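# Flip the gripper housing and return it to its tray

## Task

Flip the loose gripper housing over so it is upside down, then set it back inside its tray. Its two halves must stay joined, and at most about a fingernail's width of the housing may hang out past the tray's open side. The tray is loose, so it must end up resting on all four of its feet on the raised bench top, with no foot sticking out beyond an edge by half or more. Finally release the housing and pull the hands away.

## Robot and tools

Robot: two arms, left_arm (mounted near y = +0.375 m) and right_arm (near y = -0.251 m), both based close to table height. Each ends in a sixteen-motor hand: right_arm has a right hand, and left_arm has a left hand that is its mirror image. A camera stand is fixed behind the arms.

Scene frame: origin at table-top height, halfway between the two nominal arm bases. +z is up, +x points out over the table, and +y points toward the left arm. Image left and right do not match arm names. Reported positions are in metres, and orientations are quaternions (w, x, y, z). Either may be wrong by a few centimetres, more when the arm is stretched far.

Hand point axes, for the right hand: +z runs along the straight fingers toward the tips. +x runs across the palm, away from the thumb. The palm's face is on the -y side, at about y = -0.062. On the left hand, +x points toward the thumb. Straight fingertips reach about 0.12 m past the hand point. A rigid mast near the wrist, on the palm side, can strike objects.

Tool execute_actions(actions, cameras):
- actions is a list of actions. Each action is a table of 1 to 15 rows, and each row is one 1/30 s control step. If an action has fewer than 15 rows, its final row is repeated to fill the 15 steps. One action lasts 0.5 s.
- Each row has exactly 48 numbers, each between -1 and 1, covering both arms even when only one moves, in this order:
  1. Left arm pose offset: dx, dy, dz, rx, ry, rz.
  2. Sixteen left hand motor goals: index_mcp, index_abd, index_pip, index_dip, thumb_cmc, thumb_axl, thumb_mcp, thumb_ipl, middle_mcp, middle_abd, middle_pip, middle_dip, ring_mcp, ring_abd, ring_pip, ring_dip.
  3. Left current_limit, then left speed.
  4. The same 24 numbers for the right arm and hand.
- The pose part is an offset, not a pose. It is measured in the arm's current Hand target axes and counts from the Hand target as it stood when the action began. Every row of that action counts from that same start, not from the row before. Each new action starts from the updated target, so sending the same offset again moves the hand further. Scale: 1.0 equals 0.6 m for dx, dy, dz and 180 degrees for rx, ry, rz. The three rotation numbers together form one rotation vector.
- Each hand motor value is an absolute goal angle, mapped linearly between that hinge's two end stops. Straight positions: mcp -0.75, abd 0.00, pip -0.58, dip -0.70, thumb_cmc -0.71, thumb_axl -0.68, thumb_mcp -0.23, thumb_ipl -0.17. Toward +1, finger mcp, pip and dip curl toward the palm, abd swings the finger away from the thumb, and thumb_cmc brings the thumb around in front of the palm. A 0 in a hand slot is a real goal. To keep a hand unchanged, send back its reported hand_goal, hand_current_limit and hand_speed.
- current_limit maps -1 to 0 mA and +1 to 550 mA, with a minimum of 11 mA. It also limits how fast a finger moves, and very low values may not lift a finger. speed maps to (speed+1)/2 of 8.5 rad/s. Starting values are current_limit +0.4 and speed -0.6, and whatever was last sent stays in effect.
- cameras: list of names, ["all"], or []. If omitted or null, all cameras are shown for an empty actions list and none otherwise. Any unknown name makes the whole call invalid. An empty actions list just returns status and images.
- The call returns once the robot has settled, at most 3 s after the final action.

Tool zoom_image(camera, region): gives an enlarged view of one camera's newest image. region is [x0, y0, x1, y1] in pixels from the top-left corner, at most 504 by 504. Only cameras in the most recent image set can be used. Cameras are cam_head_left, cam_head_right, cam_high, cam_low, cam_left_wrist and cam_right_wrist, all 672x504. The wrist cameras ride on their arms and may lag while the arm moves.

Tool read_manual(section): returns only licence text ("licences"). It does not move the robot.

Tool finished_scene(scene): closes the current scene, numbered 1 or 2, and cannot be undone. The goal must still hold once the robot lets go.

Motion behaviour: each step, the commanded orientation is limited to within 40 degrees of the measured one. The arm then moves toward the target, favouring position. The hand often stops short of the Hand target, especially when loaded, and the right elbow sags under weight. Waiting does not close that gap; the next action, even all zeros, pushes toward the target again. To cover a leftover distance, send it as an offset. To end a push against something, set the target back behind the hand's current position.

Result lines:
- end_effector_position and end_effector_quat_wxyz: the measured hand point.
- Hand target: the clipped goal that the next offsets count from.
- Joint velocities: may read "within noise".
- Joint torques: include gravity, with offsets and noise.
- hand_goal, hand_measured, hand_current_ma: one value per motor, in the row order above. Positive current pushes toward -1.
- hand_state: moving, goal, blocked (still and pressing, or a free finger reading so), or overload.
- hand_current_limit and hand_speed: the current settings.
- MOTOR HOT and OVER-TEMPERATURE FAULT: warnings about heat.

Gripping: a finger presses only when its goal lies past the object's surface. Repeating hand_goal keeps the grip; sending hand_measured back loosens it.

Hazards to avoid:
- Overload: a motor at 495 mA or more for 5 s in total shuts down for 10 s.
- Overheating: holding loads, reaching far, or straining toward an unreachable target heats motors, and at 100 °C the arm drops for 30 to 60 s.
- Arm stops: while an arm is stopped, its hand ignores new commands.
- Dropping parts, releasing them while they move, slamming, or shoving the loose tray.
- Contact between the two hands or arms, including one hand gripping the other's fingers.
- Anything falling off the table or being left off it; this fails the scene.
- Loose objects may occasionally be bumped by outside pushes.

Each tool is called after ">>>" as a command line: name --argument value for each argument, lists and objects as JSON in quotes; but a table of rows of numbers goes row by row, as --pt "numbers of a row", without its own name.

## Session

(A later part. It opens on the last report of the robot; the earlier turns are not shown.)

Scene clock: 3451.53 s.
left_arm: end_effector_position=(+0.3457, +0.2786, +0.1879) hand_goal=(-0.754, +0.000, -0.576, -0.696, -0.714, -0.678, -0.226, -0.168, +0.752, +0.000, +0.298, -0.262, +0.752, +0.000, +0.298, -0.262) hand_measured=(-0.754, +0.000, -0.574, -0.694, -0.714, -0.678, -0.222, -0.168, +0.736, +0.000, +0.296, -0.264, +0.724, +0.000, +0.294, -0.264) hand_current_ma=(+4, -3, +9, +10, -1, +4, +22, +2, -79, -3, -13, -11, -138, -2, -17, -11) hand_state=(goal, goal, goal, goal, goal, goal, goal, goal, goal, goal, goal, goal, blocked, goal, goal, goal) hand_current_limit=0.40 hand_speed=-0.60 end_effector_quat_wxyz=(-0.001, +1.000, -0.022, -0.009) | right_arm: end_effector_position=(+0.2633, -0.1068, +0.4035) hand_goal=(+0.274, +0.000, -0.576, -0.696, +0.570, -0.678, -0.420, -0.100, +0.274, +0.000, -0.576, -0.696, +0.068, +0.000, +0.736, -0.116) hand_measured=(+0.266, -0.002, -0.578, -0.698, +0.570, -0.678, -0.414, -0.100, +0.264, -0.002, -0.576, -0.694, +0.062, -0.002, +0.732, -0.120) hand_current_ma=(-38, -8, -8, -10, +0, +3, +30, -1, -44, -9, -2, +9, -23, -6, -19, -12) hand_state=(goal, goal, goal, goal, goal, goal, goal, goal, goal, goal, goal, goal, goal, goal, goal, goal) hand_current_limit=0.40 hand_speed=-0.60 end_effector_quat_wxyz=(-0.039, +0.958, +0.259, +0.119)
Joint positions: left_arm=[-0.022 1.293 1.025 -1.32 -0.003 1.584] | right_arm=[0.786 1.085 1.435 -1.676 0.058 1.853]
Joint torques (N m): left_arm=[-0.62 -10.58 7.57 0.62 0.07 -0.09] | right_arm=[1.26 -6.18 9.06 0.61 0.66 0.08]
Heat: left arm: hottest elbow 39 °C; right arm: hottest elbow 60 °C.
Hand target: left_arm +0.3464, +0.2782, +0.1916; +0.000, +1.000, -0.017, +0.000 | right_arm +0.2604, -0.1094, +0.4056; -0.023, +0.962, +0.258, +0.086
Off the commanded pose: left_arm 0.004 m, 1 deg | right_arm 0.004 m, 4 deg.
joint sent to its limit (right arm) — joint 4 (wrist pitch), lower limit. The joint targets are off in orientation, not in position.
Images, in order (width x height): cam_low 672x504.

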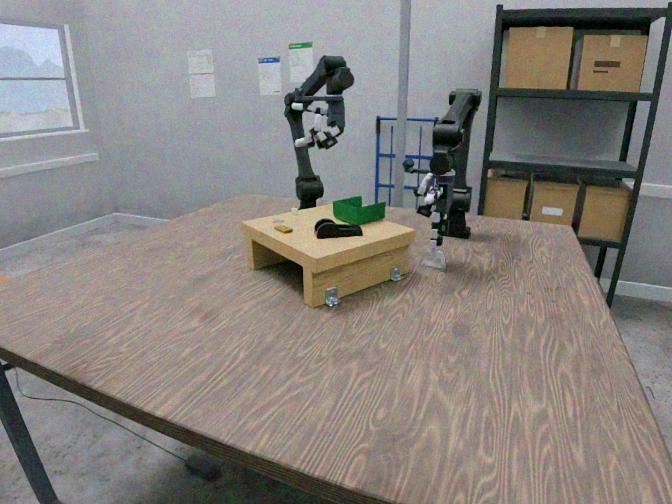

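>>> execute_actions --actions '[[[-0.033,0,0,0,0,0,-0.754,0,-0.576,-0.696,-0.714,-0.678,-0.226,-0.168,0.753,0,0.299,-0.261,0.753,0,0.299,-0.261,0.4,-0.6,0,0,0,0,0,0,0.274,0,-0.576,-0.696,0.57,-0.678,-0.42,-0.1,0.274,0,-0.576,-0.696,0.068,0,0.736,-0.116,0.4,-0.6]]]' --cameras '["cam_low", "cam_head_left"]'

>>> zoom_image --camera "cam_low" --region '[412, 235, 456, 275]'

>>> zoom_image --camera "cam_head_left" --region '[165, 300, 225, 350]'

Scene clock: 3460.93 s.
left_arm: end_effector_position=(+0.3278, +0.2791, +0.1885) hand_goal=(-0.754, +0.000, -0.576, -0.696, -0.714, -0.678, -0.226, -0.168, +0.752, +0.000, +0.298, -0.262, +0.752, +0.000, +0.298, -0.262) hand_measured=(-0.754, +0.000, -0.574, -0.694, -0.714, -0.678, -0.222, -0.168, +0.736, +0.000, +0.296, -0.264, +0.724, +0.000, +0.294, -0.264) hand_current_ma=(+4, -3, +9, +10, -1, +4, +22, +2, -79, -3, -13, -11, -138, -2, -17, -11) hand_state=(goal, goal, goal, goal, goal, goal, goal, goal, goal, goal, goal, goal, blocked, goal, goal, goal) hand_current_limit=0.40 hand_speed=-0.60 end_effector_quat_wxyz=(-0.001, +1.000, -0.022, -0.004) | right_arm: end_effector_position=(+0.2633, -0.1068, +0.4035) hand_goal=(+0.274, +0.000, -0.576, -0.696, +0.570, -0.678, -0.420, -0.100, +0.274, +0.000, -0.576, -0.696, +0.068, +0.000, +0.736, -0.116) hand_measured=(+0.266, -0.002, -0.578, -0.698, +0.570, -0.678, -0.414, -0.100, +0.264, -0.002, -0.576, -0.694, +0.062, -0.002, +0.732, -0.120) hand_current_ma=(-38, -8, -8, -10, +0, +3, +30, -1, -44, -9, -2, +9, -23, -6, -19, -12) hand_state=(goal, goal, goal, goal, goal, goal, goal, goal, goal, goal, goal, goal, goal, goal, goal, goal) hand_current_limit=0.40 hand_speed=-0.60 end_effector_quat_wxyz=(-0.039, +0.958, +0.259, +0.119)
Joint positions: left_arm=[-0.022 1.239 0.979 -1.32 -0.003 1.584] | right_arm=[0.786 1.085 1.435 -1.676 0.058 1.853]
Joint torques (N m): left_arm=[-0.79 -9.29 7.62 0.35 0.08 -0.09] | right_arm=[1.49 -6.18 9.06 0.65 0.55 0.08]
Heat: left arm: hottest elbow 39 °C; right arm: hottest elbow 59 °C.
Hand target: left_arm +0.3266, +0.2789, +0.1916; +0.000, +1.000, -0.017, +0.000 | right_arm +0.2604, -0.1094, +0.4056; -0.023, +0.962, +0.258, +0.086
Off the commanded pose: left_arm 0.003 m, 1 deg | right_arm 0.004 m, 4 deg.
joint sent to its limit (right arm) — joint 4 (wrist pitch), lower limit. The joint targets are off in orientation, not in position.
Images, in order (width x height): cam_head_left 672x504, cam_low 672x504.

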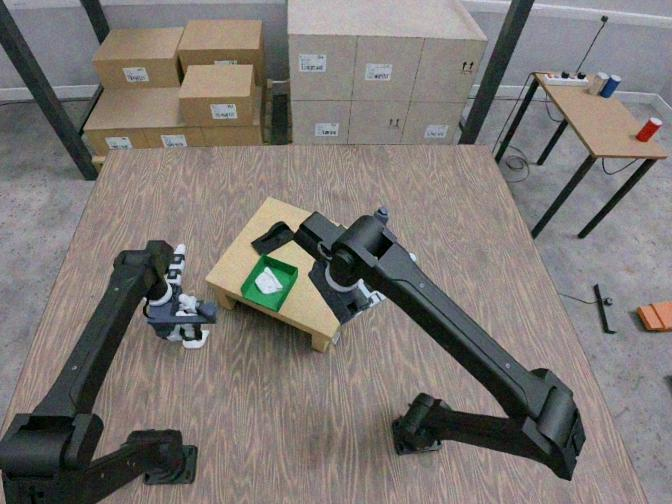

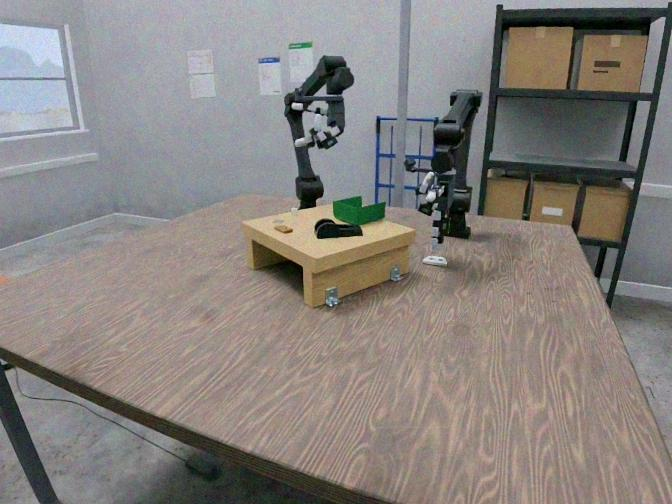

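Scaled by 11.455 from the camera's 672x504 image, which has a finer 960x720 frame.

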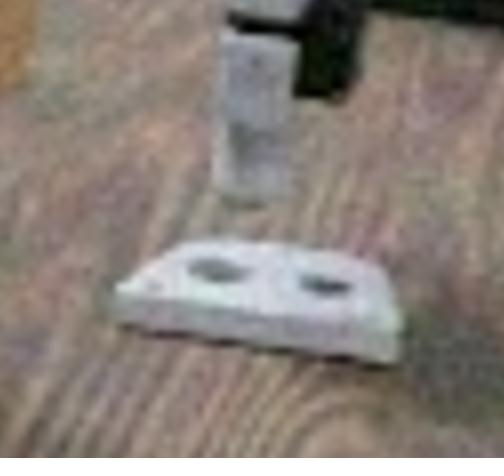

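Scaled by 8.400 from the camera's 672x504 image, which has a finer 960x720 frame.

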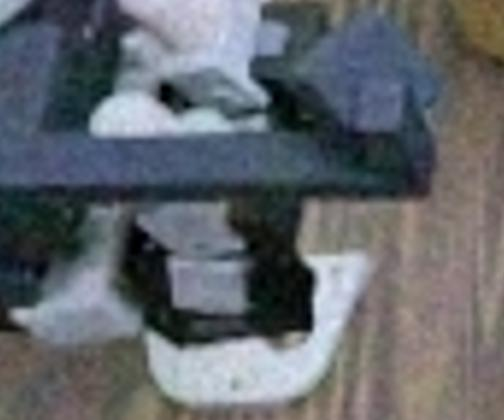

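>>> execute_actions --actions '[[[0,0,-0.1,0,0,0,-0.754,0,-0.576,-0.696,-0.714,-0.678,-0.226,-0.168,0.753,0,0.299,-0.261,0.753,0,0.299,-0.261,0.4,-0.6,0.0737,-0.0283,0.0182,0.0221,0,-0.123,0.274,0,-0.576,-0.696,0.57,-0.678,-0.42,-0.1,0.274,0,-0.576,-0.696,0.068,0,0.736,-0.116,0.4,-0.6]],[[-0.0212,-0.0803,-0.05,0,0,-0.0413,-0.754,0,-0.576,-0.696,-0.714,-0.678,-0.226,-0.168,0.753,0,0.299,-0.261,0.753,0,0.299,-0.261,0.4,-0.6,0.0768,-0.0192,0.0187,0.0221,0,-0.123,0.274,0,-0.576,-0.696,0.57,-0.678,-0.42,-0.1,0.274,0,-0.576,-0.696,0.068,0,0.736,-0.116,0.4,-0.6]],[[-0.0107,-0.0823,-0.05,0,0,-0.0413,-0.754,0,-0.576,-0.696,-0.714,-0.678,-0.226,-0.168,0.753,0,0.299,-0.261,0.753,0,0.299,-0.261,0.4,-0.6,0.0762,-0.0093,0.0185,0.0221,0,-0.123,0.274,0,-0.576,-0.696,0.57,-0.678,-0.42,-0.1,0.274,0,-0.576,-0.696,0.068,0,0.736,-0.116,0.4,-0.6]],[[0.0002,-0.083,-0.05,0,0,-0.0413,-0.754,0,-0.576,-0.696,-0.714,-0.678,-0.226,-0.168,0.753,0,0.299,-0.261,0.753,0,0.299,-0.261,0.4,-0.6,0.0718,-0.0007,0.0178,0.0221,0,-0.123,0.274,0,-0.576,-0.696,0.57,-0.678,-0.42,-0.1,0.274,0,-0.576,-0.696,0.068,0,0.736,-0.116,0.4,-0.6]],[[0.0108,-0.0823,-0.05,0,0,-0.0413,-0.754,0,-0.576,-0.696,-0.714,-0.678,-0.226,-0.168,0.753,0,0.299,-0.261,0.753,0,0.299,-0.261,0.4,-0.6,0.0647,0.0058,0.0165,0.0221,0,-0.123,0.274,0,-0.576,-0.696,0.57,-0.678,-0.42,-0.1,0.274,0,-0.576,-0.696,0.068,0,0.736,-0.116,0.4,-0.6]],[[0.0213,-0.0803,-0.05,0,0,-0.0413,-0.754,0,-0.576,-0.696,-0.714,-0.678,-0.226,-0.168,0.753,0,0.299,-0.261,0.753,0,0.299,-0.261,0.4,-0.6,0.0557,0.009,0.0148,0.0221,0,-0.123,0.274,0,-0.576,-0.696,0.57,-0.678,-0.42,-0.1,0.274,0,-0.576,-0.696,0.068,0,0.736,-0.116,0.4,-0.6]],[[0.0315,-0.0768,-0.05,0,0,-0.0413,-0.754,0,-0.576,-0.696,-0.714,-0.678,-0.226,-0.168,0.753,0,0.299,-0.261,0.753,0,0.299,-0.261,0.4,-0.6,0.046,0.0083,0.0132,0.0221,0,-0.123,0.274,0,-0.576,-0.696,0.57,-0.678,-0.42,-0.1,0.274,0,-0.576,-0.696,0.068,0,0.736,-0.116,0.4,-0.6]],[[0.0412,-0.0722,-0.05,0,0,-0.0413,-0.754,0,-0.576,-0.696,-0.714,-0.678,-0.226,-0.168,0.753,0,0.299,-0.261,0.753,0,0.299,-0.261,0.4,-0.6,0.0373,0.004,0.0117,0.0221,0,-0.123,0.274,0,-0.576,-0.696,0.57,-0.678,-0.42,-0.1,0.274,0,-0.576,-0.696,0.068,0,0.736,-0.116,0.4,-0.6]]]' --cameras '["cam_head_left", "cam_head_right", "cam_low"]'

>>> zoom_image --camera "cam_head_left" --region '[165, 300, 245, 360]'

>>> zoom_image --camera "cam_head_right" --region '[165, 300, 245, 360]'

Scene clock: 3509.53 s.
left_arm: end_effector_position=(+0.2433, +0.6113, +0.4453) hand_goal=(-0.754, +0.000, -0.576, -0.696, -0.714, -0.678, -0.226, -0.168, +0.752, +0.000, +0.298, -0.262, +0.752, +0.000, +0.298, -0.262) hand_measured=(-0.754, +0.000, -0.574, -0.694, -0.714, -0.678, -0.222, -0.168, +0.736, +0.000, +0.296, -0.264, +0.724, +0.000, +0.294, -0.264) hand_current_ma=(+0, -3, +5, +9, +0, +4, +22, +2, -77, -3, -11, -10, -138, -3, -17, -11) hand_state=(goal, goal, goal, goal, goal, goal, goal, goal, goal, goal, goal, goal, blocked, goal, goal, goal) hand_current_limit=0.40 hand_speed=-0.60 end_effector_quat_wxyz=(-0.053, +0.897, +0.415, +0.143) | right_arm: end_effector_position=(+0.2138, +0.1291, +0.3624) hand_goal=(+0.274, +0.000, -0.576, -0.696, +0.570, -0.678, -0.420, -0.100, +0.274, +0.000, -0.576, -0.696, +0.068, +0.000, +0.736, -0.116) hand_measured=(+0.266, -0.002, -0.578, -0.698, +0.570, -0.678, -0.414, -0.100, +0.264, -0.002, -0.576, -0.694, +0.062, -0.002, +0.732, -0.120) hand_current_ma=(-38, -8, -8, -10, -1, +3, +30, -1, -44, -9, -2, +9, -23, -6, -19, -12) hand_state=(goal, goal, goal, goal, goal, goal, goal, goal, goal, goal, goal, goal, goal, goal, goal, goal) hand_current_limit=0.40 hand_speed=-0.60 end_effector_quat_wxyz=(-0.009, -0.238, +0.969, +0.063)
Joint positions: left_arm=[1.022 1.093 1.5 -1.679 0.068 1.708] | right_arm=[0.842 1.278 1.443 -1.676 -0.112 -1.177]
Joint torques (N m): left_arm=[-0.97 -5.07 11.67 0.91 0.22 -0.11] | right_arm=[0.56 -8 14.24 0.36 -0.29 -0.11]
Heat: left arm: hottest elbow 40 °C; right arm: hottest elbow 58 °C.
Hand target: left_arm +0.2490, +0.6187, +0.4616; +0.000, +0.906, +0.423, +0.000 | right_arm +0.2208, +0.1364, +0.3823; -0.086, -0.257, +0.962, -0.023
Off the commanded pose: left_arm 0.019 m, 18 deg | right_arm 0.022 m, 13 deg.
joint sent to its limit (left arm) — joint 4 (wrist pitch), lower limit. The joint targets are off in orientation, not in position.
joint sent to its limit (right arm) — joint 4 (wrist pitch), lower limit. The joint targets are off in orientation, not in position.
Images, in order (width x height): cam_head_left 672x504, cam_head_right 672x504, cam_low 672x504.

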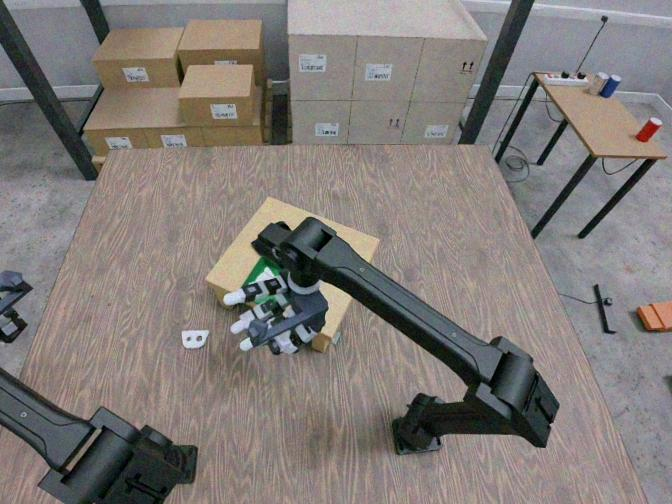

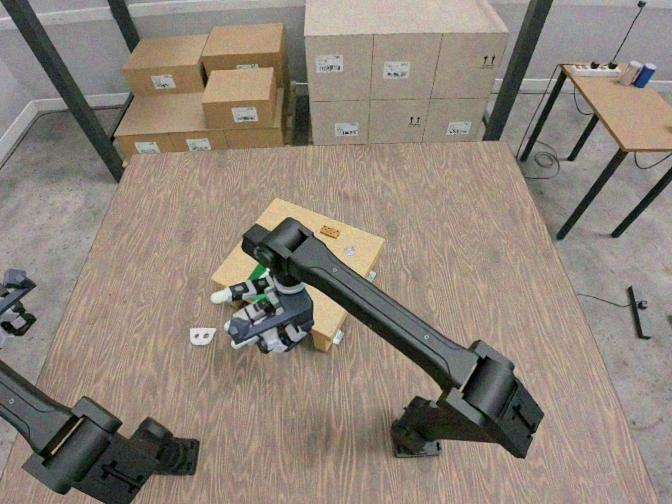

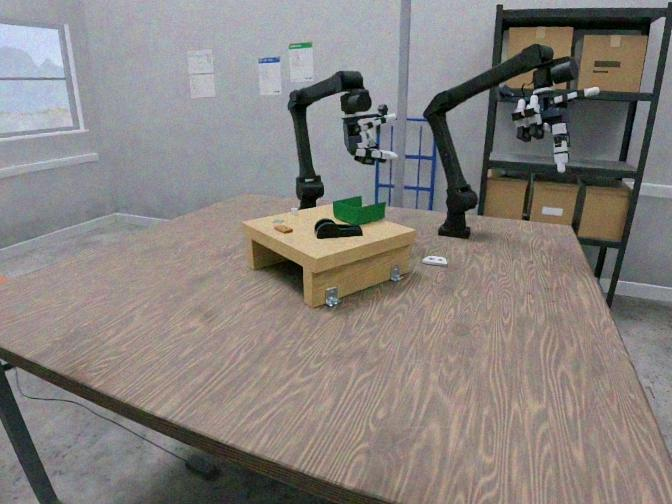

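Scaled by 6.300 from the camera's 672x504 image, which has a finer 960x720 frame.

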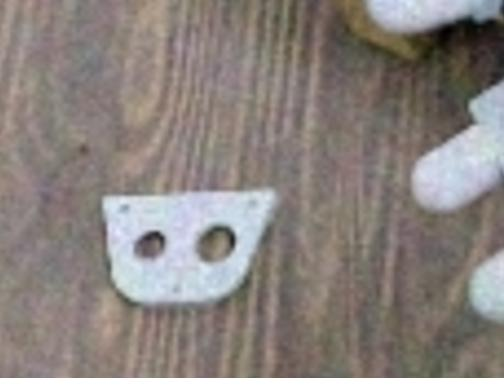

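Scaled by 6.300 from the camera's 672x504 image, which has a finer 960x720 frame.

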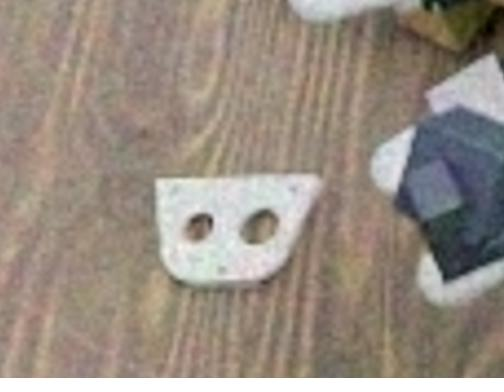

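>>> execute_actions --actions '[[[0,0,0,0,0,0,-0.754,0,-0.576,-0.696,-0.714,-0.678,-0.226,-0.168,0.753,0,0.299,-0.261,0.7,0,0.299,-0.261,0.4,-0.6,-0.0257,-0.0465,0.0613,0.125,0,0,0.274,0,-0.576,-0.696,0.57,-0.678,-0.42,-0.1,0.274,0,-0.576,-0.696,0.72,0,0.299,-0.261,0.4,-0.6]],[[0,0,0,0,0,0,-0.754,0,-0.576,-0.696,-0.714,-0.678,-0.226,-0.168,0.753,0,0.299,-0.261,0.7,0,0.299,-0.261,0.4,-0.6,-0.0257,-0.041,0.0303,0.125,0,0,0.274,0,-0.576,-0.696,0.57,-0.678,-0.42,-0.1,0.274,0,-0.576,-0.696,0.72,0,0.299,-0.261,0.4,-0.6]],[[0,0,0,0,0,0,-0.754,0,-0.576,-0.696,-0.714,-0.678,-0.226,-0.168,0.753,0,0.299,-0.261,0.7,0,0.299,-0.261,0.4,-0.6,-0.0257,-0.0478,0,0.125,0,0,0.274,0,-0.576,-0.696,0.57,-0.678,-0.42,-0.1,0.274,0,-0.576,-0.696,0.72,0,0.299,-0.261,0.4,-0.6]],[[0,0,0,0,0,0,-0.754,0,-0.576,-0.696,-0.714,-0.678,-0.226,-0.168,0.753,0,0.299,-0.261,0.7,0,0.299,-0.261,0.4,-0.6,-0.0257,-0.0658,-0.026,0.125,0,0,0.274,0,-0.576,-0.696,0.57,-0.678,-0.42,-0.1,0.274,0,-0.576,-0.696,0.72,0,0.299,-0.261,0.4,-0.6]]]'

Scene clock: 3543.00 s.
left_arm: end_effector_position=(+0.2433, +0.6113, +0.4453) hand_goal=(-0.754, +0.000, -0.576, -0.696, -0.714, -0.678, -0.226, -0.168, +0.752, +0.000, +0.298, -0.262, +0.700, +0.000, +0.298, -0.262) hand_measured=(-0.754, +0.000, -0.574, -0.694, -0.714, -0.678, -0.222, -0.168, +0.736, +0.000, +0.296, -0.264, +0.694, +0.000, +0.296, -0.264) hand_current_ma=(+0, -3, +5, +9, +0, +4, +22, +2, -77, -3, -11, -10, -30, -3, -13, -10) hand_state=(goal, goal, goal, goal, goal, goal, goal, goal, goal, goal, goal, goal, goal, goal, goal, goal) hand_current_limit=0.40 hand_speed=-0.60 end_effector_quat_wxyz=(-0.053, +0.897, +0.415, +0.143) | right_arm: end_effector_position=(+0.3135, +0.0922, +0.3735) hand_goal=(+0.274, +0.000, -0.576, -0.696, +0.570, -0.678, -0.420, -0.100, +0.274, +0.000, -0.576, -0.696, +0.720, +0.000, +0.298, -0.262) hand_measured=(+0.274, -0.002, -0.578, -0.698, +0.570, -0.678, -0.414, -0.100, +0.274, -0.002, -0.576, -0.694, +0.708, -0.002, +0.298, -0.260) hand_current_ma=(-2, -6, -8, -10, +0, +3, +28, -1, -3, -6, -2, +9, -51, -6, +0, +11) hand_state=(goal, goal, goal, goal, goal, goal, goal, goal, goal, goal, goal, goal, goal, goal, goal, goal) hand_current_limit=0.40 hand_speed=-0.60 end_effector_quat_wxyz=(+0.330, -0.457, +0.628, -0.536)
Joint positions: left_arm=[1.022 1.093 1.5 -1.679 0.068 1.708] | right_arm=[1.156 1.435 1.516 -1.677 1.362 -1.622]
Joint torques (N m): left_arm=[-0.91 -5.13 11.6 0.87 0.21 -0.09] | right_arm=[1.55 -10.17 13.3 0.43 1.37 -0.19]
Heat: left arm: hottest elbow 45 °C; right arm: hottest elbow 73 °C.
Hand target: left_arm +0.2490, +0.6187, +0.4616; +0.000, +0.906, +0.423, +0.000 | right_arm +0.3154, +0.1005, +0.3896; +0.122, -0.244, +0.664, -0.696
Off the commanded pose: left_arm 0.019 m, 18 deg | right_arm 0.018 m, 39 deg; orientation clipped.
joint sent to its limit (left arm) — joint 4 (wrist pitch), lower limit. The joint targets are off in orientation, not in position.
joint sent to its limit (right arm) — joint 4 (wrist pitch), lower limit. The joint targets are off in orientation, not in position.

>>> execute_actions --actions '[[[0,0,0,0,0,0,-0.754,0,-0.576,-0.696,-0.714,-0.678,-0.226,-0.168,0.753,0,0.299,-0.261,0.7,0,0.299,-0.261,0.4,-0.6,-0.0635,0.0375,-0.0617,0.0422,-0.2344,0.001,0.274,0,-0.576,-0.696,0.57,-0.678,-0.42,-0.1,0.274,0,-0.576,-0.696,0.72,0,0.299,-0.261,0.4,-0.6]],[[0,0,0,0,0,0,-0.754,0,-0.576,-0.696,-0.714,-0.678,-0.226,-0.168,0.753,0,0.299,-0.261,0.7,0,0.299,-0.261,0.4,-0.6,-0.09,0.0332,-0.0072,0,0,0,0.274,0,-0.576,-0.696,0.57,-0.678,-0.42,-0.1,0.274,0,-0.576,-0.696,0.72,0,0.299,-0.261,0.4,-0.6]],[[0,0,0,0,0,0,-0.754,0,-0.576,-0.696,-0.714,-0.678,-0.226,-0.168,0.753,0,0.299,-0.261,0.7,0,0.299,-0.261,0.4,-0.6,-0.09,0.0332,-0.0072,0,0,0,0.274,0,-0.576,-0.696,0.57,-0.678,-0.42,-0.1,0.274,0,-0.576,-0.696,0.72,0,0.299,-0.261,0.4,-0.6]]]' --cameras '["cam_head_left"]'

Scene clock: 3565.37 s.
left_arm: end_effector_position=(+0.2433, +0.6113, +0.4453) hand_goal=(-0.754, +0.000, -0.576, -0.696, -0.714, -0.678, -0.226, -0.168, +0.752, +0.000, +0.298, -0.262, +0.700, +0.000, +0.298, -0.262) hand_measured=(-0.754, +0.000, -0.574, -0.694, -0.714, -0.678, -0.222, -0.168, +0.736, +0.000, +0.296, -0.264, +0.694, +0.000, +0.296, -0.264) hand_current_ma=(+0, -3, +5, +9, +0, +4, +22, +2, -77, -3, -11, -10, -30, -3, -13, -10) hand_state=(goal, goal, goal, goal, goal, goal, goal, goal, goal, goal, goal, goal, goal, goal, goal, goal) hand_current_limit=0.40 hand_speed=-0.60 end_effector_quat_wxyz=(-0.053, +0.897, +0.415, +0.143) | right_arm: end_effector_position=(+0.3441, +0.2355, +0.2850) hand_goal=(+0.274, +0.000, -0.576, -0.696, +0.570, -0.678, -0.420, -0.100, +0.274, +0.000, -0.576, -0.696, +0.720, +0.000, +0.298, -0.262) hand_measured=(+0.276, -0.002, -0.578, -0.698, +0.570, -0.678, -0.416, -0.100, +0.276, -0.002, -0.576, -0.694, +0.712, -0.002, +0.298, -0.260) hand_current_ma=(+9, -5, -6, -9, -3, +3, +19, -1, +9, -6, -2, +9, -34, -6, +0, +11) hand_state=(goal, goal, goal, goal, goal, goal, goal, goal, goal, goal, goal, goal, goal, goal, goal, goal) hand_current_limit=0.40 hand_speed=-0.60 end_effector_quat_wxyz=(-0.358, +0.475, -0.528, +0.606)
Joint positions: left_arm=[1.022 1.093 1.5 -1.679 0.068 1.708] | right_arm=[1.237 1.846 1.713 -1.569 1.561 -1.639]
Joint torques (N m): left_arm=[-0.91 -5.25 11.62 0.91 0.19 -0.08] | right_arm=[1.03 -16.97 13.3 0.69 1.31 -0.23]
Heat: left arm: hottest elbow 47 °C; right arm: hottest elbow 75 °C.
Hand target: left_arm +0.2490, +0.6187, +0.4616; +0.000, +0.906, +0.423, +0.000 | right_arm +0.3466, +0.2469, +0.3028; -0.370, +0.469, -0.529, +0.603
Off the commanded pose: left_arm 0.019 m, 18 deg | right_arm 0.021 m, 2 deg.
joint sent to its limit (left arm) — joint 4 (wrist pitch), lower limit. The joint targets are off in orientation, not in position.
joint sent to its limit (right arm) — joint 5 (wrist yaw), upper limit. The joint targets still meet the commanded pose.
Images, in order (width x height): cam_head_left 672x504.

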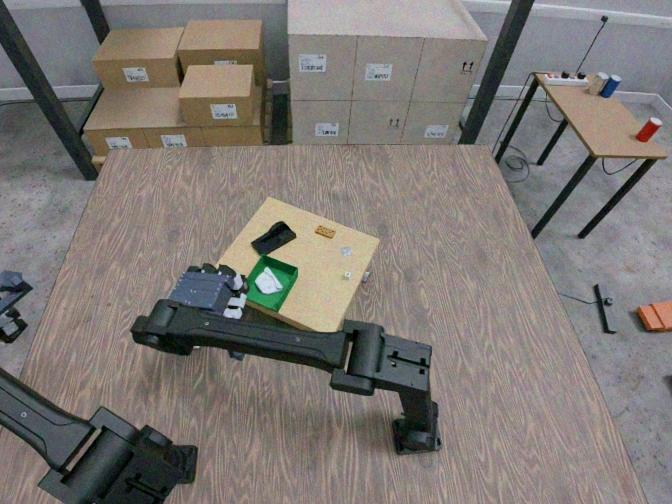

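>>> execute_actions --actions '[[[0,0,0,0,0,0,-0.754,0,-0.576,-0.696,-0.714,-0.678,-0.226,-0.168,0.753,0,0.299,-0.261,0.7,0,0.299,-0.261,0.4,-0.6,-0.09,0.0332,-0.0072,0,0,0,0.274,0,-0.576,-0.696,0.57,-0.678,-0.42,-0.1,0.274,0,-0.576,-0.696,0.72,0,0.299,-0.261,0.4,-0.6]],[[0,0,0,0,0,0,-0.754,0,-0.576,-0.696,-0.714,-0.678,-0.226,-0.168,0.753,0,0.299,-0.261,0.7,0,0.299,-0.261,0.4,-0.6,-0.09,0.0332,-0.0072,0,0,0,0.274,0,-0.576,-0.696,0.57,-0.678,-0.42,-0.1,0.274,0,-0.576,-0.696,0.72,0,0.299,-0.261,0.4,-0.6]],[[0,0,0,0,0,0,-0.754,0,-0.576,-0.696,-0.714,-0.678,-0.226,-0.168,0.753,0,0.299,-0.261,0.7,0,0.299,-0.261,0.4,-0.6,-0.0145,0.0821,0,0,0,0,0.274,0,-0.576,-0.696,0.57,-0.678,-0.42,-0.1,0.274,0,-0.576,-0.696,0.72,0,0.299,-0.261,0.4,-0.6]]]' --cameras '["cam_head_left", "cam_head_right", "cam_low", "cam_high"]'

>>> zoom_image --camera "cam_low" --region '[380, 180, 480, 280]'

>>> zoom_image --camera "cam_head_left" --region '[130, 260, 250, 380]'

>>> zoom_image --camera "cam_high" --region '[400, 150, 500, 250]'

Scene clock: 3581.20 s.
left_arm: end_effector_position=(+0.2433, +0.6113, +0.4453) hand_goal=(-0.754, +0.000, -0.576, -0.696, -0.714, -0.678, -0.226, -0.168, +0.752, +0.000, +0.298, -0.262, +0.700, +0.000, +0.298, -0.262) hand_measured=(-0.754, +0.000, -0.574, -0.694, -0.714, -0.678, -0.222, -0.168, +0.736, +0.000, +0.296, -0.264, +0.694, +0.000, +0.296, -0.264) hand_current_ma=(+0, -3, +5, +9, +0, +4, +22, +2, -77, -3, -11, -10, -30, -3, -13, -10) hand_state=(goal, goal, goal, goal, goal, goal, goal, goal, goal, goal, goal, goal, goal, goal, goal, goal) hand_current_limit=0.40 hand_speed=-0.60 end_effector_quat_wxyz=(-0.053, +0.897, +0.415, +0.143) | right_arm: end_effector_position=(+0.3675, +0.3381, +0.2036) hand_goal=(+0.274, +0.000, -0.576, -0.696, +0.570, -0.678, -0.420, -0.100, +0.274, +0.000, -0.576, -0.696, +0.720, +0.000, +0.298, -0.262) hand_measured=(+0.276, -0.002, -0.578, -0.698, +0.570, -0.678, -0.416, -0.100, +0.276, -0.002, -0.576, -0.694, +0.712, -0.002, +0.298, -0.260) hand_current_ma=(+10, -4, -5, -9, -2, +3, +18, -1, +10, -5, -2, +9, -33, -5, -1, +11) hand_state=(goal, goal, goal, goal, goal, goal, goal, goal, goal, goal, goal, goal, goal, goal, goal, goal) hand_current_limit=0.40 hand_speed=-0.60 end_effector_quat_wxyz=(-0.365, +0.476, -0.528, +0.602)
Joint positions: left_arm=[1.022 1.093 1.5 -1.679 0.068 1.708] | right_arm=[1.249 2.164 2.002 -1.49 1.561 -1.677]
Joint torques (N m): left_arm=[-0.91 -5.25 11.54 0.84 0.21 -0.1] | right_arm=[1.44 -20.13 9.01 1.06 1.17 0.1]
Heat: left arm: hottest elbow 48 °C; right arm: hottest elbow 75 °C.
Hand target: left_arm +0.2490, +0.6187, +0.4616; +0.000, +0.906, +0.423, +0.000 | right_arm +0.3675, +0.3446, +0.1948; -0.370, +0.469, -0.529, +0.603
Off the commanded pose: left_arm 0.019 m, 18 deg | right_arm 0.011 m, 1 deg.
joint sent to its limit (left arm) — joint 4 (wrist pitch), lower limit. The joint targets are off in orientation, not in position.
Images, in order (width x height): cam_head_left 672x504, cam_head_right 672x504, cam_high 672x504, cam_low 672x504.

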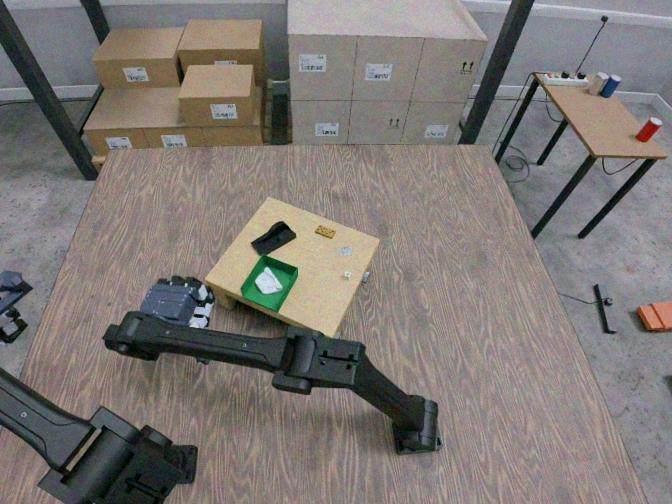

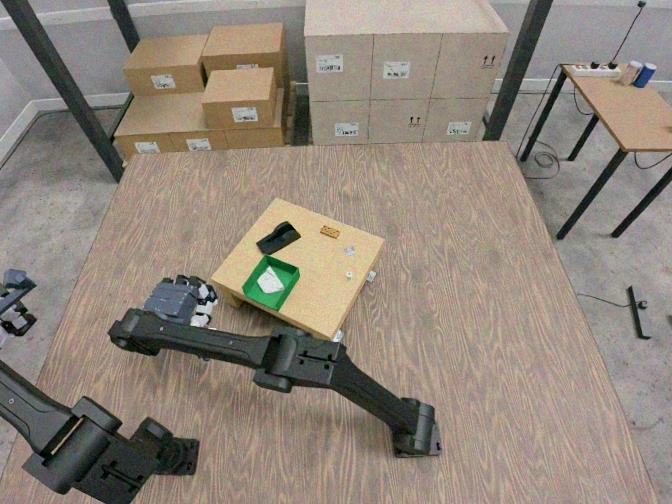

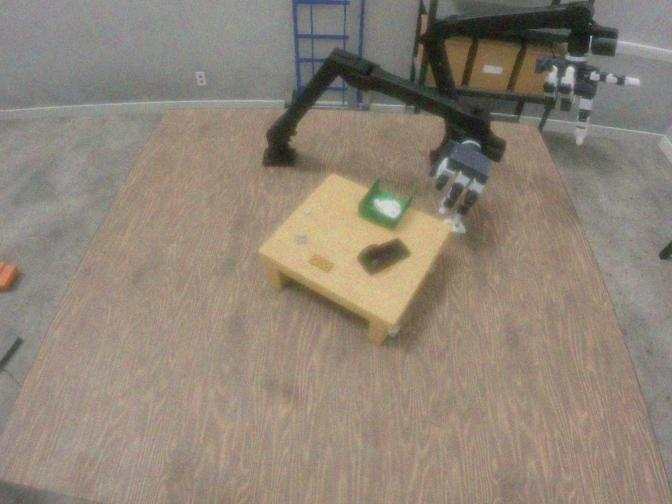

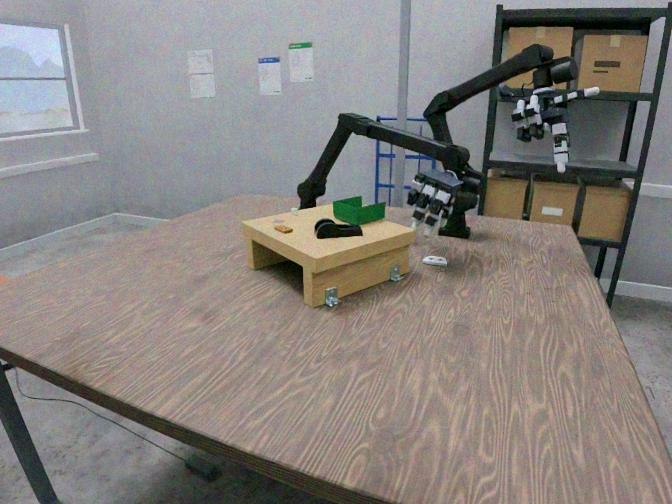

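Scaled by 5.040 from the camera's 672x504 image, which has a finer 960x720 frame.

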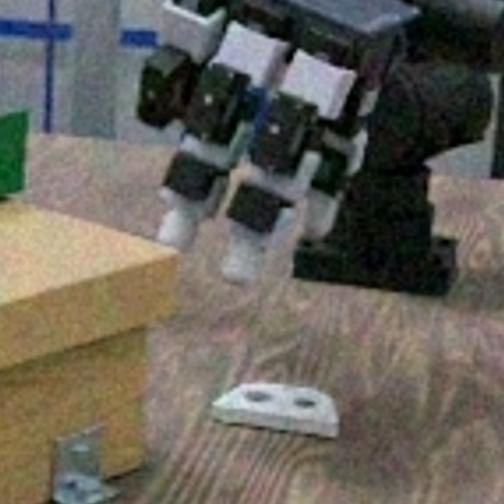

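Scaled by 4.200 from the camera's 672x504 image, which has a finer 960x720 frame.

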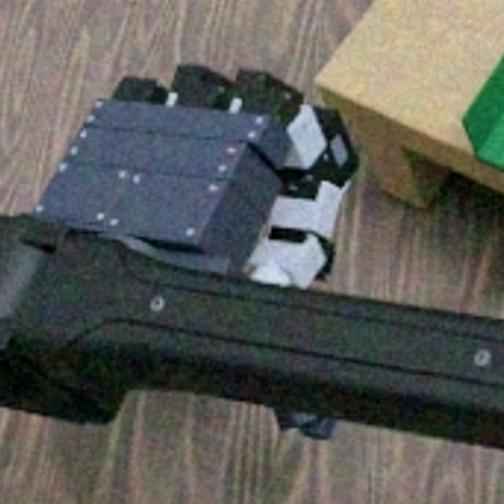

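Scaled by 5.040 from the camera's 672x504 image, which has a finer 960x720 frame.

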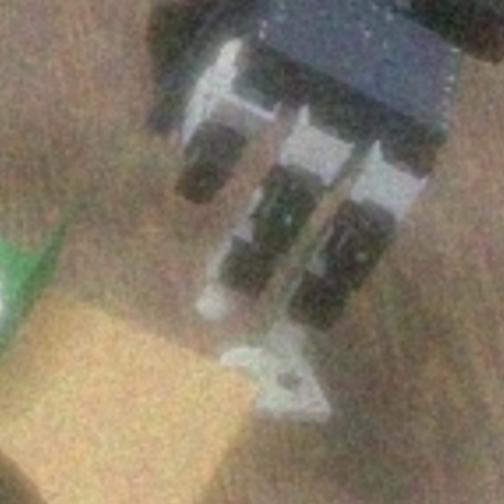

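>>> execute_actions --actions '[[[0,0,0,0,0,0,-0.754,0,-0.576,-0.696,-0.714,-0.678,-0.226,-0.168,0.753,0,0.299,-0.261,0.7,0,0.299,-0.261,0.4,-0.6,-0.0528,0.0668,-0.0123,0,0,0,0.274,0,-0.576,-0.696,0.57,-0.678,-0.42,-0.1,0.274,0,-0.576,-0.696,0.72,0,0.299,-0.261,0.4,-0.6]],[[0,0,0,0,0,0,-0.754,0,-0.576,-0.696,-0.714,-0.678,-0.226,-0.168,0.753,0,0.299,-0.261,0.7,0,0.299,-0.261,0.4,-0.6,-0.013,0.0738,0,0,0,0,0.274,0,-0.576,-0.696,0.57,-0.678,-0.42,-0.1,0.274,0,-0.576,-0.696,0.72,0,0.299,-0.261,0.4,-0.6]]]' --cameras '["cam_head_left", "cam_low", "cam_high"]'

>>> zoom_image --camera "cam_low" --region '[400, 200, 480, 280]'

>>> zoom_image --camera "cam_high" --region '[420, 170, 490, 240]'

Scene clock: 3607.63 s.
left_arm: end_effector_position=(+0.2433, +0.6113, +0.4453) hand_goal=(-0.754, +0.000, -0.576, -0.696, -0.714, -0.678, -0.226, -0.168, +0.752, +0.000, +0.298, -0.262, +0.700, +0.000, +0.298, -0.262) hand_measured=(-0.754, +0.000, -0.574, -0.694, -0.714, -0.678, -0.222, -0.168, +0.736, +0.000, +0.296, -0.264, +0.694, +0.000, +0.296, -0.264) hand_current_ma=(+0, -3, +5, +9, +0, +4, +22, +2, -77, -3, -11, -10, -30, -3, -13, -10) hand_state=(goal, goal, goal, goal, goal, goal, goal, goal, goal, goal, goal, goal, goal, goal, goal, goal) hand_current_limit=0.40 hand_speed=-0.60 end_effector_quat_wxyz=(-0.053, +0.897, +0.415, +0.143) | right_arm: end_effector_position=(+0.3679, +0.3594, +0.1072) hand_goal=(+0.274, +0.000, -0.576, -0.696, +0.570, -0.678, -0.420, -0.100, +0.274, +0.000, -0.576, -0.696, +0.720, +0.000, +0.298, -0.262) hand_measured=(+0.276, -0.002, -0.578, -0.698, +0.570, -0.678, -0.416, -0.100, +0.276, -0.002, -0.576, -0.694, +0.712, -0.002, +0.298, -0.260) hand_current_ma=(+10, -4, -5, -9, -2, +3, +18, -1, +10, -5, -2, +9, -33, -5, -1, +11) hand_state=(goal, goal, goal, goal, goal, goal, goal, goal, goal, goal, goal, goal, goal, goal, goal, goal) hand_current_limit=0.40 hand_speed=-0.60 end_effector_quat_wxyz=(-0.362, +0.482, -0.521, +0.604)
Joint positions: left_arm=[1.022 1.093 1.5 -1.679 0.068 1.708] | right_arm=[1.258 2.311 2.002 -1.394 1.561 -1.645]
Joint torques (N m): left_arm=[-0.73 -5.13 11.64 0.81 0.22 -0.09] | right_arm=[1.2 -21.07 10.22 1.28 1.05 0.06]
Heat: left arm: hottest elbow 49 °C; right arm: hottest elbow 66 °C.
Hand target: left_arm +0.2490, +0.6187, +0.4616; +0.000, +0.906, +0.423, +0.000 | right_arm +0.3675, +0.3699, +0.1050; -0.370, +0.468, -0.529, +0.603
Off the commanded pose: left_arm 0.019 m, 18 deg | right_arm 0.011 m, 2 deg.
joint sent to its limit (left arm) — joint 4 (wrist pitch), lower limit. The joint targets are off in orientation, not in position.
Images, in order (width x height): cam_head_left 672x504, cam_high 672x504, cam_low 672x504.

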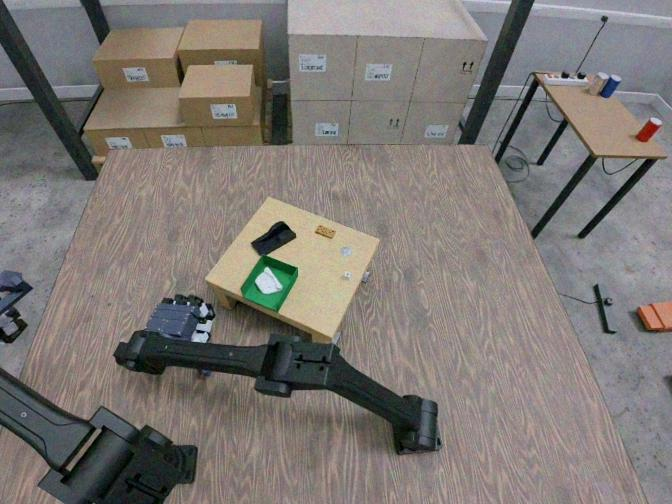

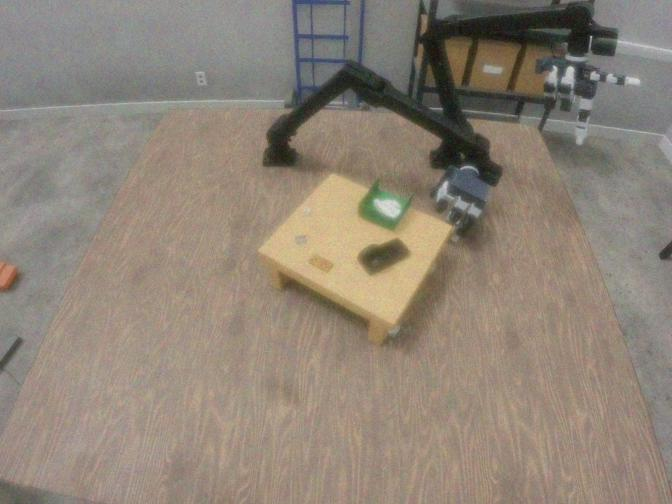

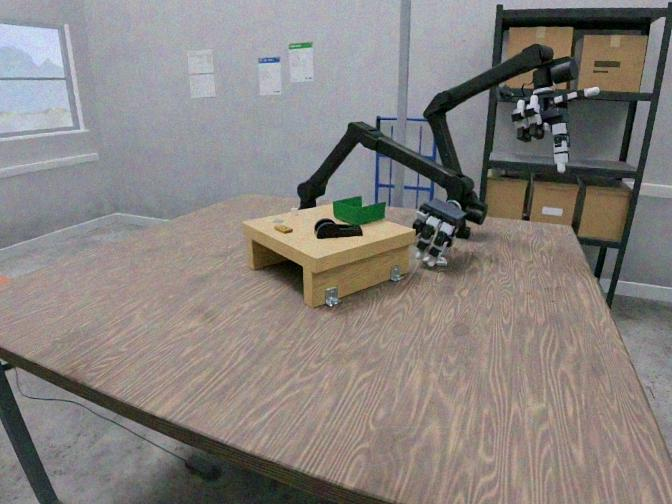

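Scaled by 6.300 from the camera's 672x504 image, which has a finer 960x720 frame.

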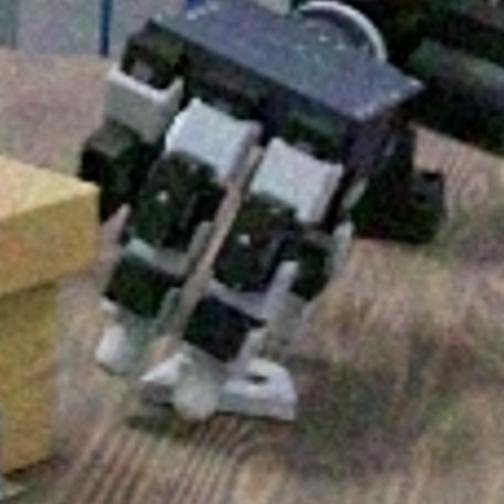

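Scaled by 7.200 from the camera's 672x504 image, which has a finer 960x720 frame.

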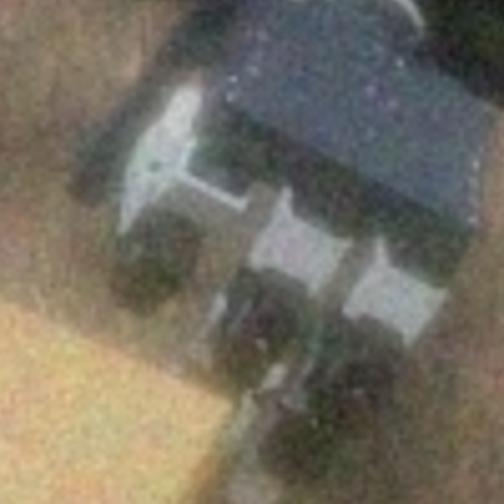

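>>> execute_actions --actions '[[[0,0,0,0,0,0,-0.754,0,-0.576,-0.696,-0.714,-0.678,-0.226,-0.168,0.753,0,0.299,-0.261,0.7,0,0.299,-0.261,0.4,-0.6,-0.027,0.002,-0.0073,0,0,0,0.274,0,-0.576,-0.696,0.57,-0.678,-0.42,-0.1,0.274,0,-0.576,-0.696,0.72,0,0.299,-0.261,0.4,-0.6]],[[0,0,0,0,0,0,-0.754,0,-0.576,-0.696,-0.714,-0.678,-0.226,-0.168,0.753,0,0.299,-0.261,0.7,0,0.299,-0.261,0.4,-0.6,-0.003,0.018,0,0,0,0,0.274,0,-0.576,-0.696,0.57,-0.678,-0.42,-0.1,0.274,0,-0.576,-0.696,0.72,0,0.299,-0.261,0.4,-0.6]]]' --cameras '["cam_low"]'

>>> zoom_image --camera "cam_low" --region '[400, 200, 480, 280]'

Scene clock: 3620.13 s.
left_arm: end_effector_position=(+0.2433, +0.6113, +0.4453) hand_goal=(-0.754, +0.000, -0.576, -0.696, -0.714, -0.678, -0.226, -0.168, +0.752, +0.000, +0.298, -0.262, +0.700, +0.000, +0.298, -0.262) hand_measured=(-0.754, +0.000, -0.574, -0.694, -0.714, -0.678, -0.222, -0.168, +0.736, +0.000, +0.296, -0.264, +0.694, +0.000, +0.296, -0.264) hand_current_ma=(+0, -3, +5, +9, +0, +4, +22, +2, -77, -3, -11, -10, -30, -3, -13, -10) hand_state=(goal, goal, goal, goal, goal, goal, goal, goal, goal, goal, goal, goal, goal, goal, goal, goal) hand_current_limit=0.40 hand_speed=-0.60 end_effector_quat_wxyz=(-0.053, +0.897, +0.415, +0.143) | right_arm: end_effector_position=(+0.3680, +0.3711, +0.0965) hand_goal=(+0.274, +0.000, -0.576, -0.696, +0.570, -0.678, -0.420, -0.100, +0.274, +0.000, -0.576, -0.696, +0.720, +0.000, +0.298, -0.262) hand_measured=(+0.276, -0.002, -0.578, -0.698, +0.574, -0.678, -0.420, -0.100, +0.276, -0.002, -0.576, -0.694, +0.712, -0.002, +0.298, -0.260) hand_current_ma=(+10, -4, -5, -9, +15, +3, +4, -1, +10, -5, -2, +9, -33, -5, -1, +11) hand_state=(goal, goal, goal, goal, goal, goal, goal, goal, goal, goal, goal, goal, goal, goal, goal, goal) hand_current_limit=0.40 hand_speed=-0.60 end_effector_quat_wxyz=(-0.367, +0.481, -0.523, +0.601)
Joint positions: left_arm=[1.022 1.093 1.5 -1.679 0.068 1.708] | right_arm=[1.262 2.348 2.04 -1.383 1.561 -1.646]
Joint torques (N m): left_arm=[-0.67 -5.07 11.58 0.88 0.21 -0.09] | right_arm=[1.55 -20.72 12.25 1.13 0.99 -0.11]
Heat: left arm: hottest elbow 49 °C; right arm: hottest elbow 64 °C.
Hand target: left_arm +0.2490, +0.6187, +0.4616; +0.000, +0.906, +0.423, +0.000 | right_arm +0.3679, +0.3861, +0.0899; -0.370, +0.469, -0.529, +0.603
Off the commanded pose: left_arm 0.019 m, 18 deg | right_arm 0.016 m, 2 deg.
joint sent to its limit (left arm) — joint 4 (wrist pitch), lower limit. The joint targets are off in orientation, not in position.
Images, in order (width x height): cam_low 672x504.

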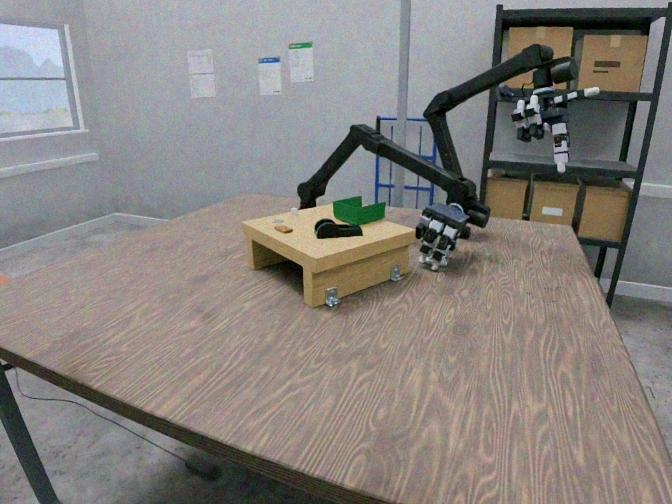

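Scaled by 6.300 from the camera's 672x504 image, which has a finer 960x720 frame.

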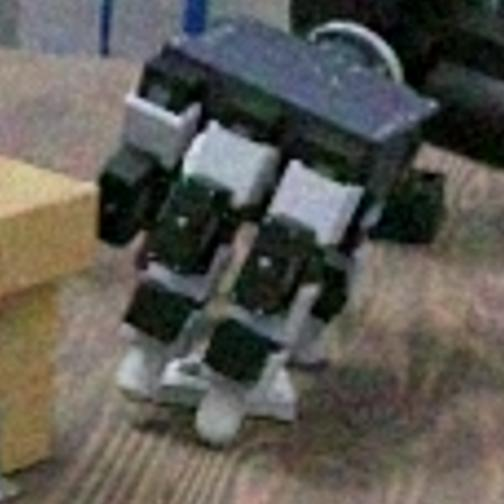

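>>> execute_actions --actions '[[[0,0,0,0,0,0,-0.754,0,-0.576,-0.696,-0.714,-0.678,-0.226,-0.168,0.753,0,0.299,-0.261,0.7,0,0.299,-0.261,0.4,-0.6,0.0577,0.0035,0.0175,0,0,0,0.274,0,-0.576,-0.696,0.57,-0.678,-0.42,-0.1,0.274,0,-0.576,-0.696,0.72,0,0.299,-0.261,0.4,-0.6]]]' --cameras '["cam_low"]'

>>> zoom_image --camera "cam_low" --region '[400, 200, 480, 280]'

Scene clock: 3644.50 s.
left_arm: end_effector_position=(+0.2433, +0.6113, +0.4453) hand_goal=(-0.754, +0.000, -0.576, -0.696, -0.714, -0.678, -0.226, -0.168, +0.752, +0.000, +0.298, -0.262, +0.700, +0.000, +0.298, -0.262) hand_measured=(-0.754, +0.000, -0.574, -0.694, -0.714, -0.678, -0.222, -0.168, +0.736, +0.000, +0.296, -0.264, +0.694, +0.000, +0.296, -0.264) hand_current_ma=(+0, -3, +5, +9, +0, +4, +22, +2, -77, -3, -11, -10, -30, -3, -13, -10) hand_state=(goal, goal, goal, goal, goal, goal, goal, goal, goal, goal, goal, goal, goal, goal, goal, goal) hand_current_limit=0.40 hand_speed=-0.60 end_effector_quat_wxyz=(-0.053, +0.897, +0.415, +0.143) | right_arm: end_effector_position=(+0.3662, +0.3593, +0.0966) hand_goal=(+0.274, +0.000, -0.576, -0.696, +0.570, -0.678, -0.420, -0.100, +0.274, +0.000, -0.576, -0.696, +0.720, +0.000, +0.298, -0.262) hand_measured=(+0.276, -0.002, -0.578, -0.698, +0.528, -0.674, -0.424, -0.100, +0.276, -0.002, -0.576, -0.694, +0.712, -0.002, +0.298, -0.260) hand_current_ma=(+10, -4, -5, -9, -192, +17, -24, -2, +10, -5, -2, +9, -33, -5, -1, +11) hand_state=(goal, goal, goal, goal, blocked, goal, goal, goal, goal, goal, goal, goal, goal, goal, goal, goal) hand_current_limit=0.40 hand_speed=-0.60 end_effector_quat_wxyz=(-0.382, +0.466, -0.535, +0.592)
Joint positions: left_arm=[1.022 1.093 1.5 -1.679 0.068 1.708] | right_arm=[1.26 2.306 1.96 -1.369 1.564 -1.57]
Joint torques (N m): left_arm=[-0.91 -5.3 11.58 0.91 0.22 -0.11] | right_arm=[0.56 -23.71 6.91 0.39 0.95 -0.09]
Heat: left arm: hottest elbow 49 °C; right arm: hottest elbow 64 °C.
Hand target: left_arm +0.2490, +0.6187, +0.4616; +0.000, +0.906, +0.423, +0.000 | right_arm +0.3677, +0.3502, +0.0939; -0.370, +0.469, -0.529, +0.603
Off the commanded pose: left_arm 0.019 m, 18 deg | right_arm 0.010 m, 2 deg.
joint sent to its limit (left arm) — joint 4 (wrist pitch), lower limit. The joint targets are off in orientation, not in position.
Images, in order (width x height): cam_low 672x504.

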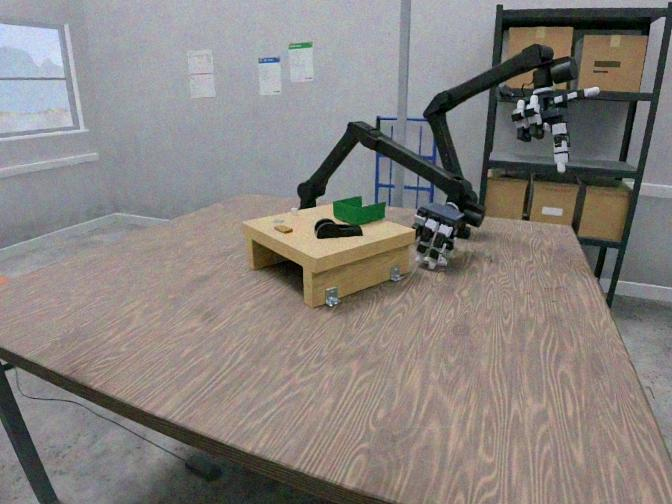

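Scaled by 6.300 from the camera's 672x504 image, which has a finer 960x720 frame.

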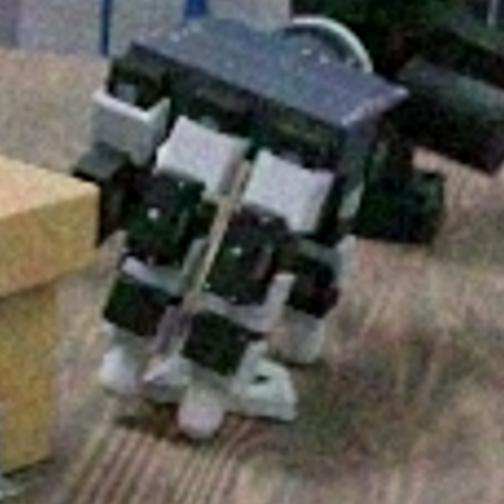

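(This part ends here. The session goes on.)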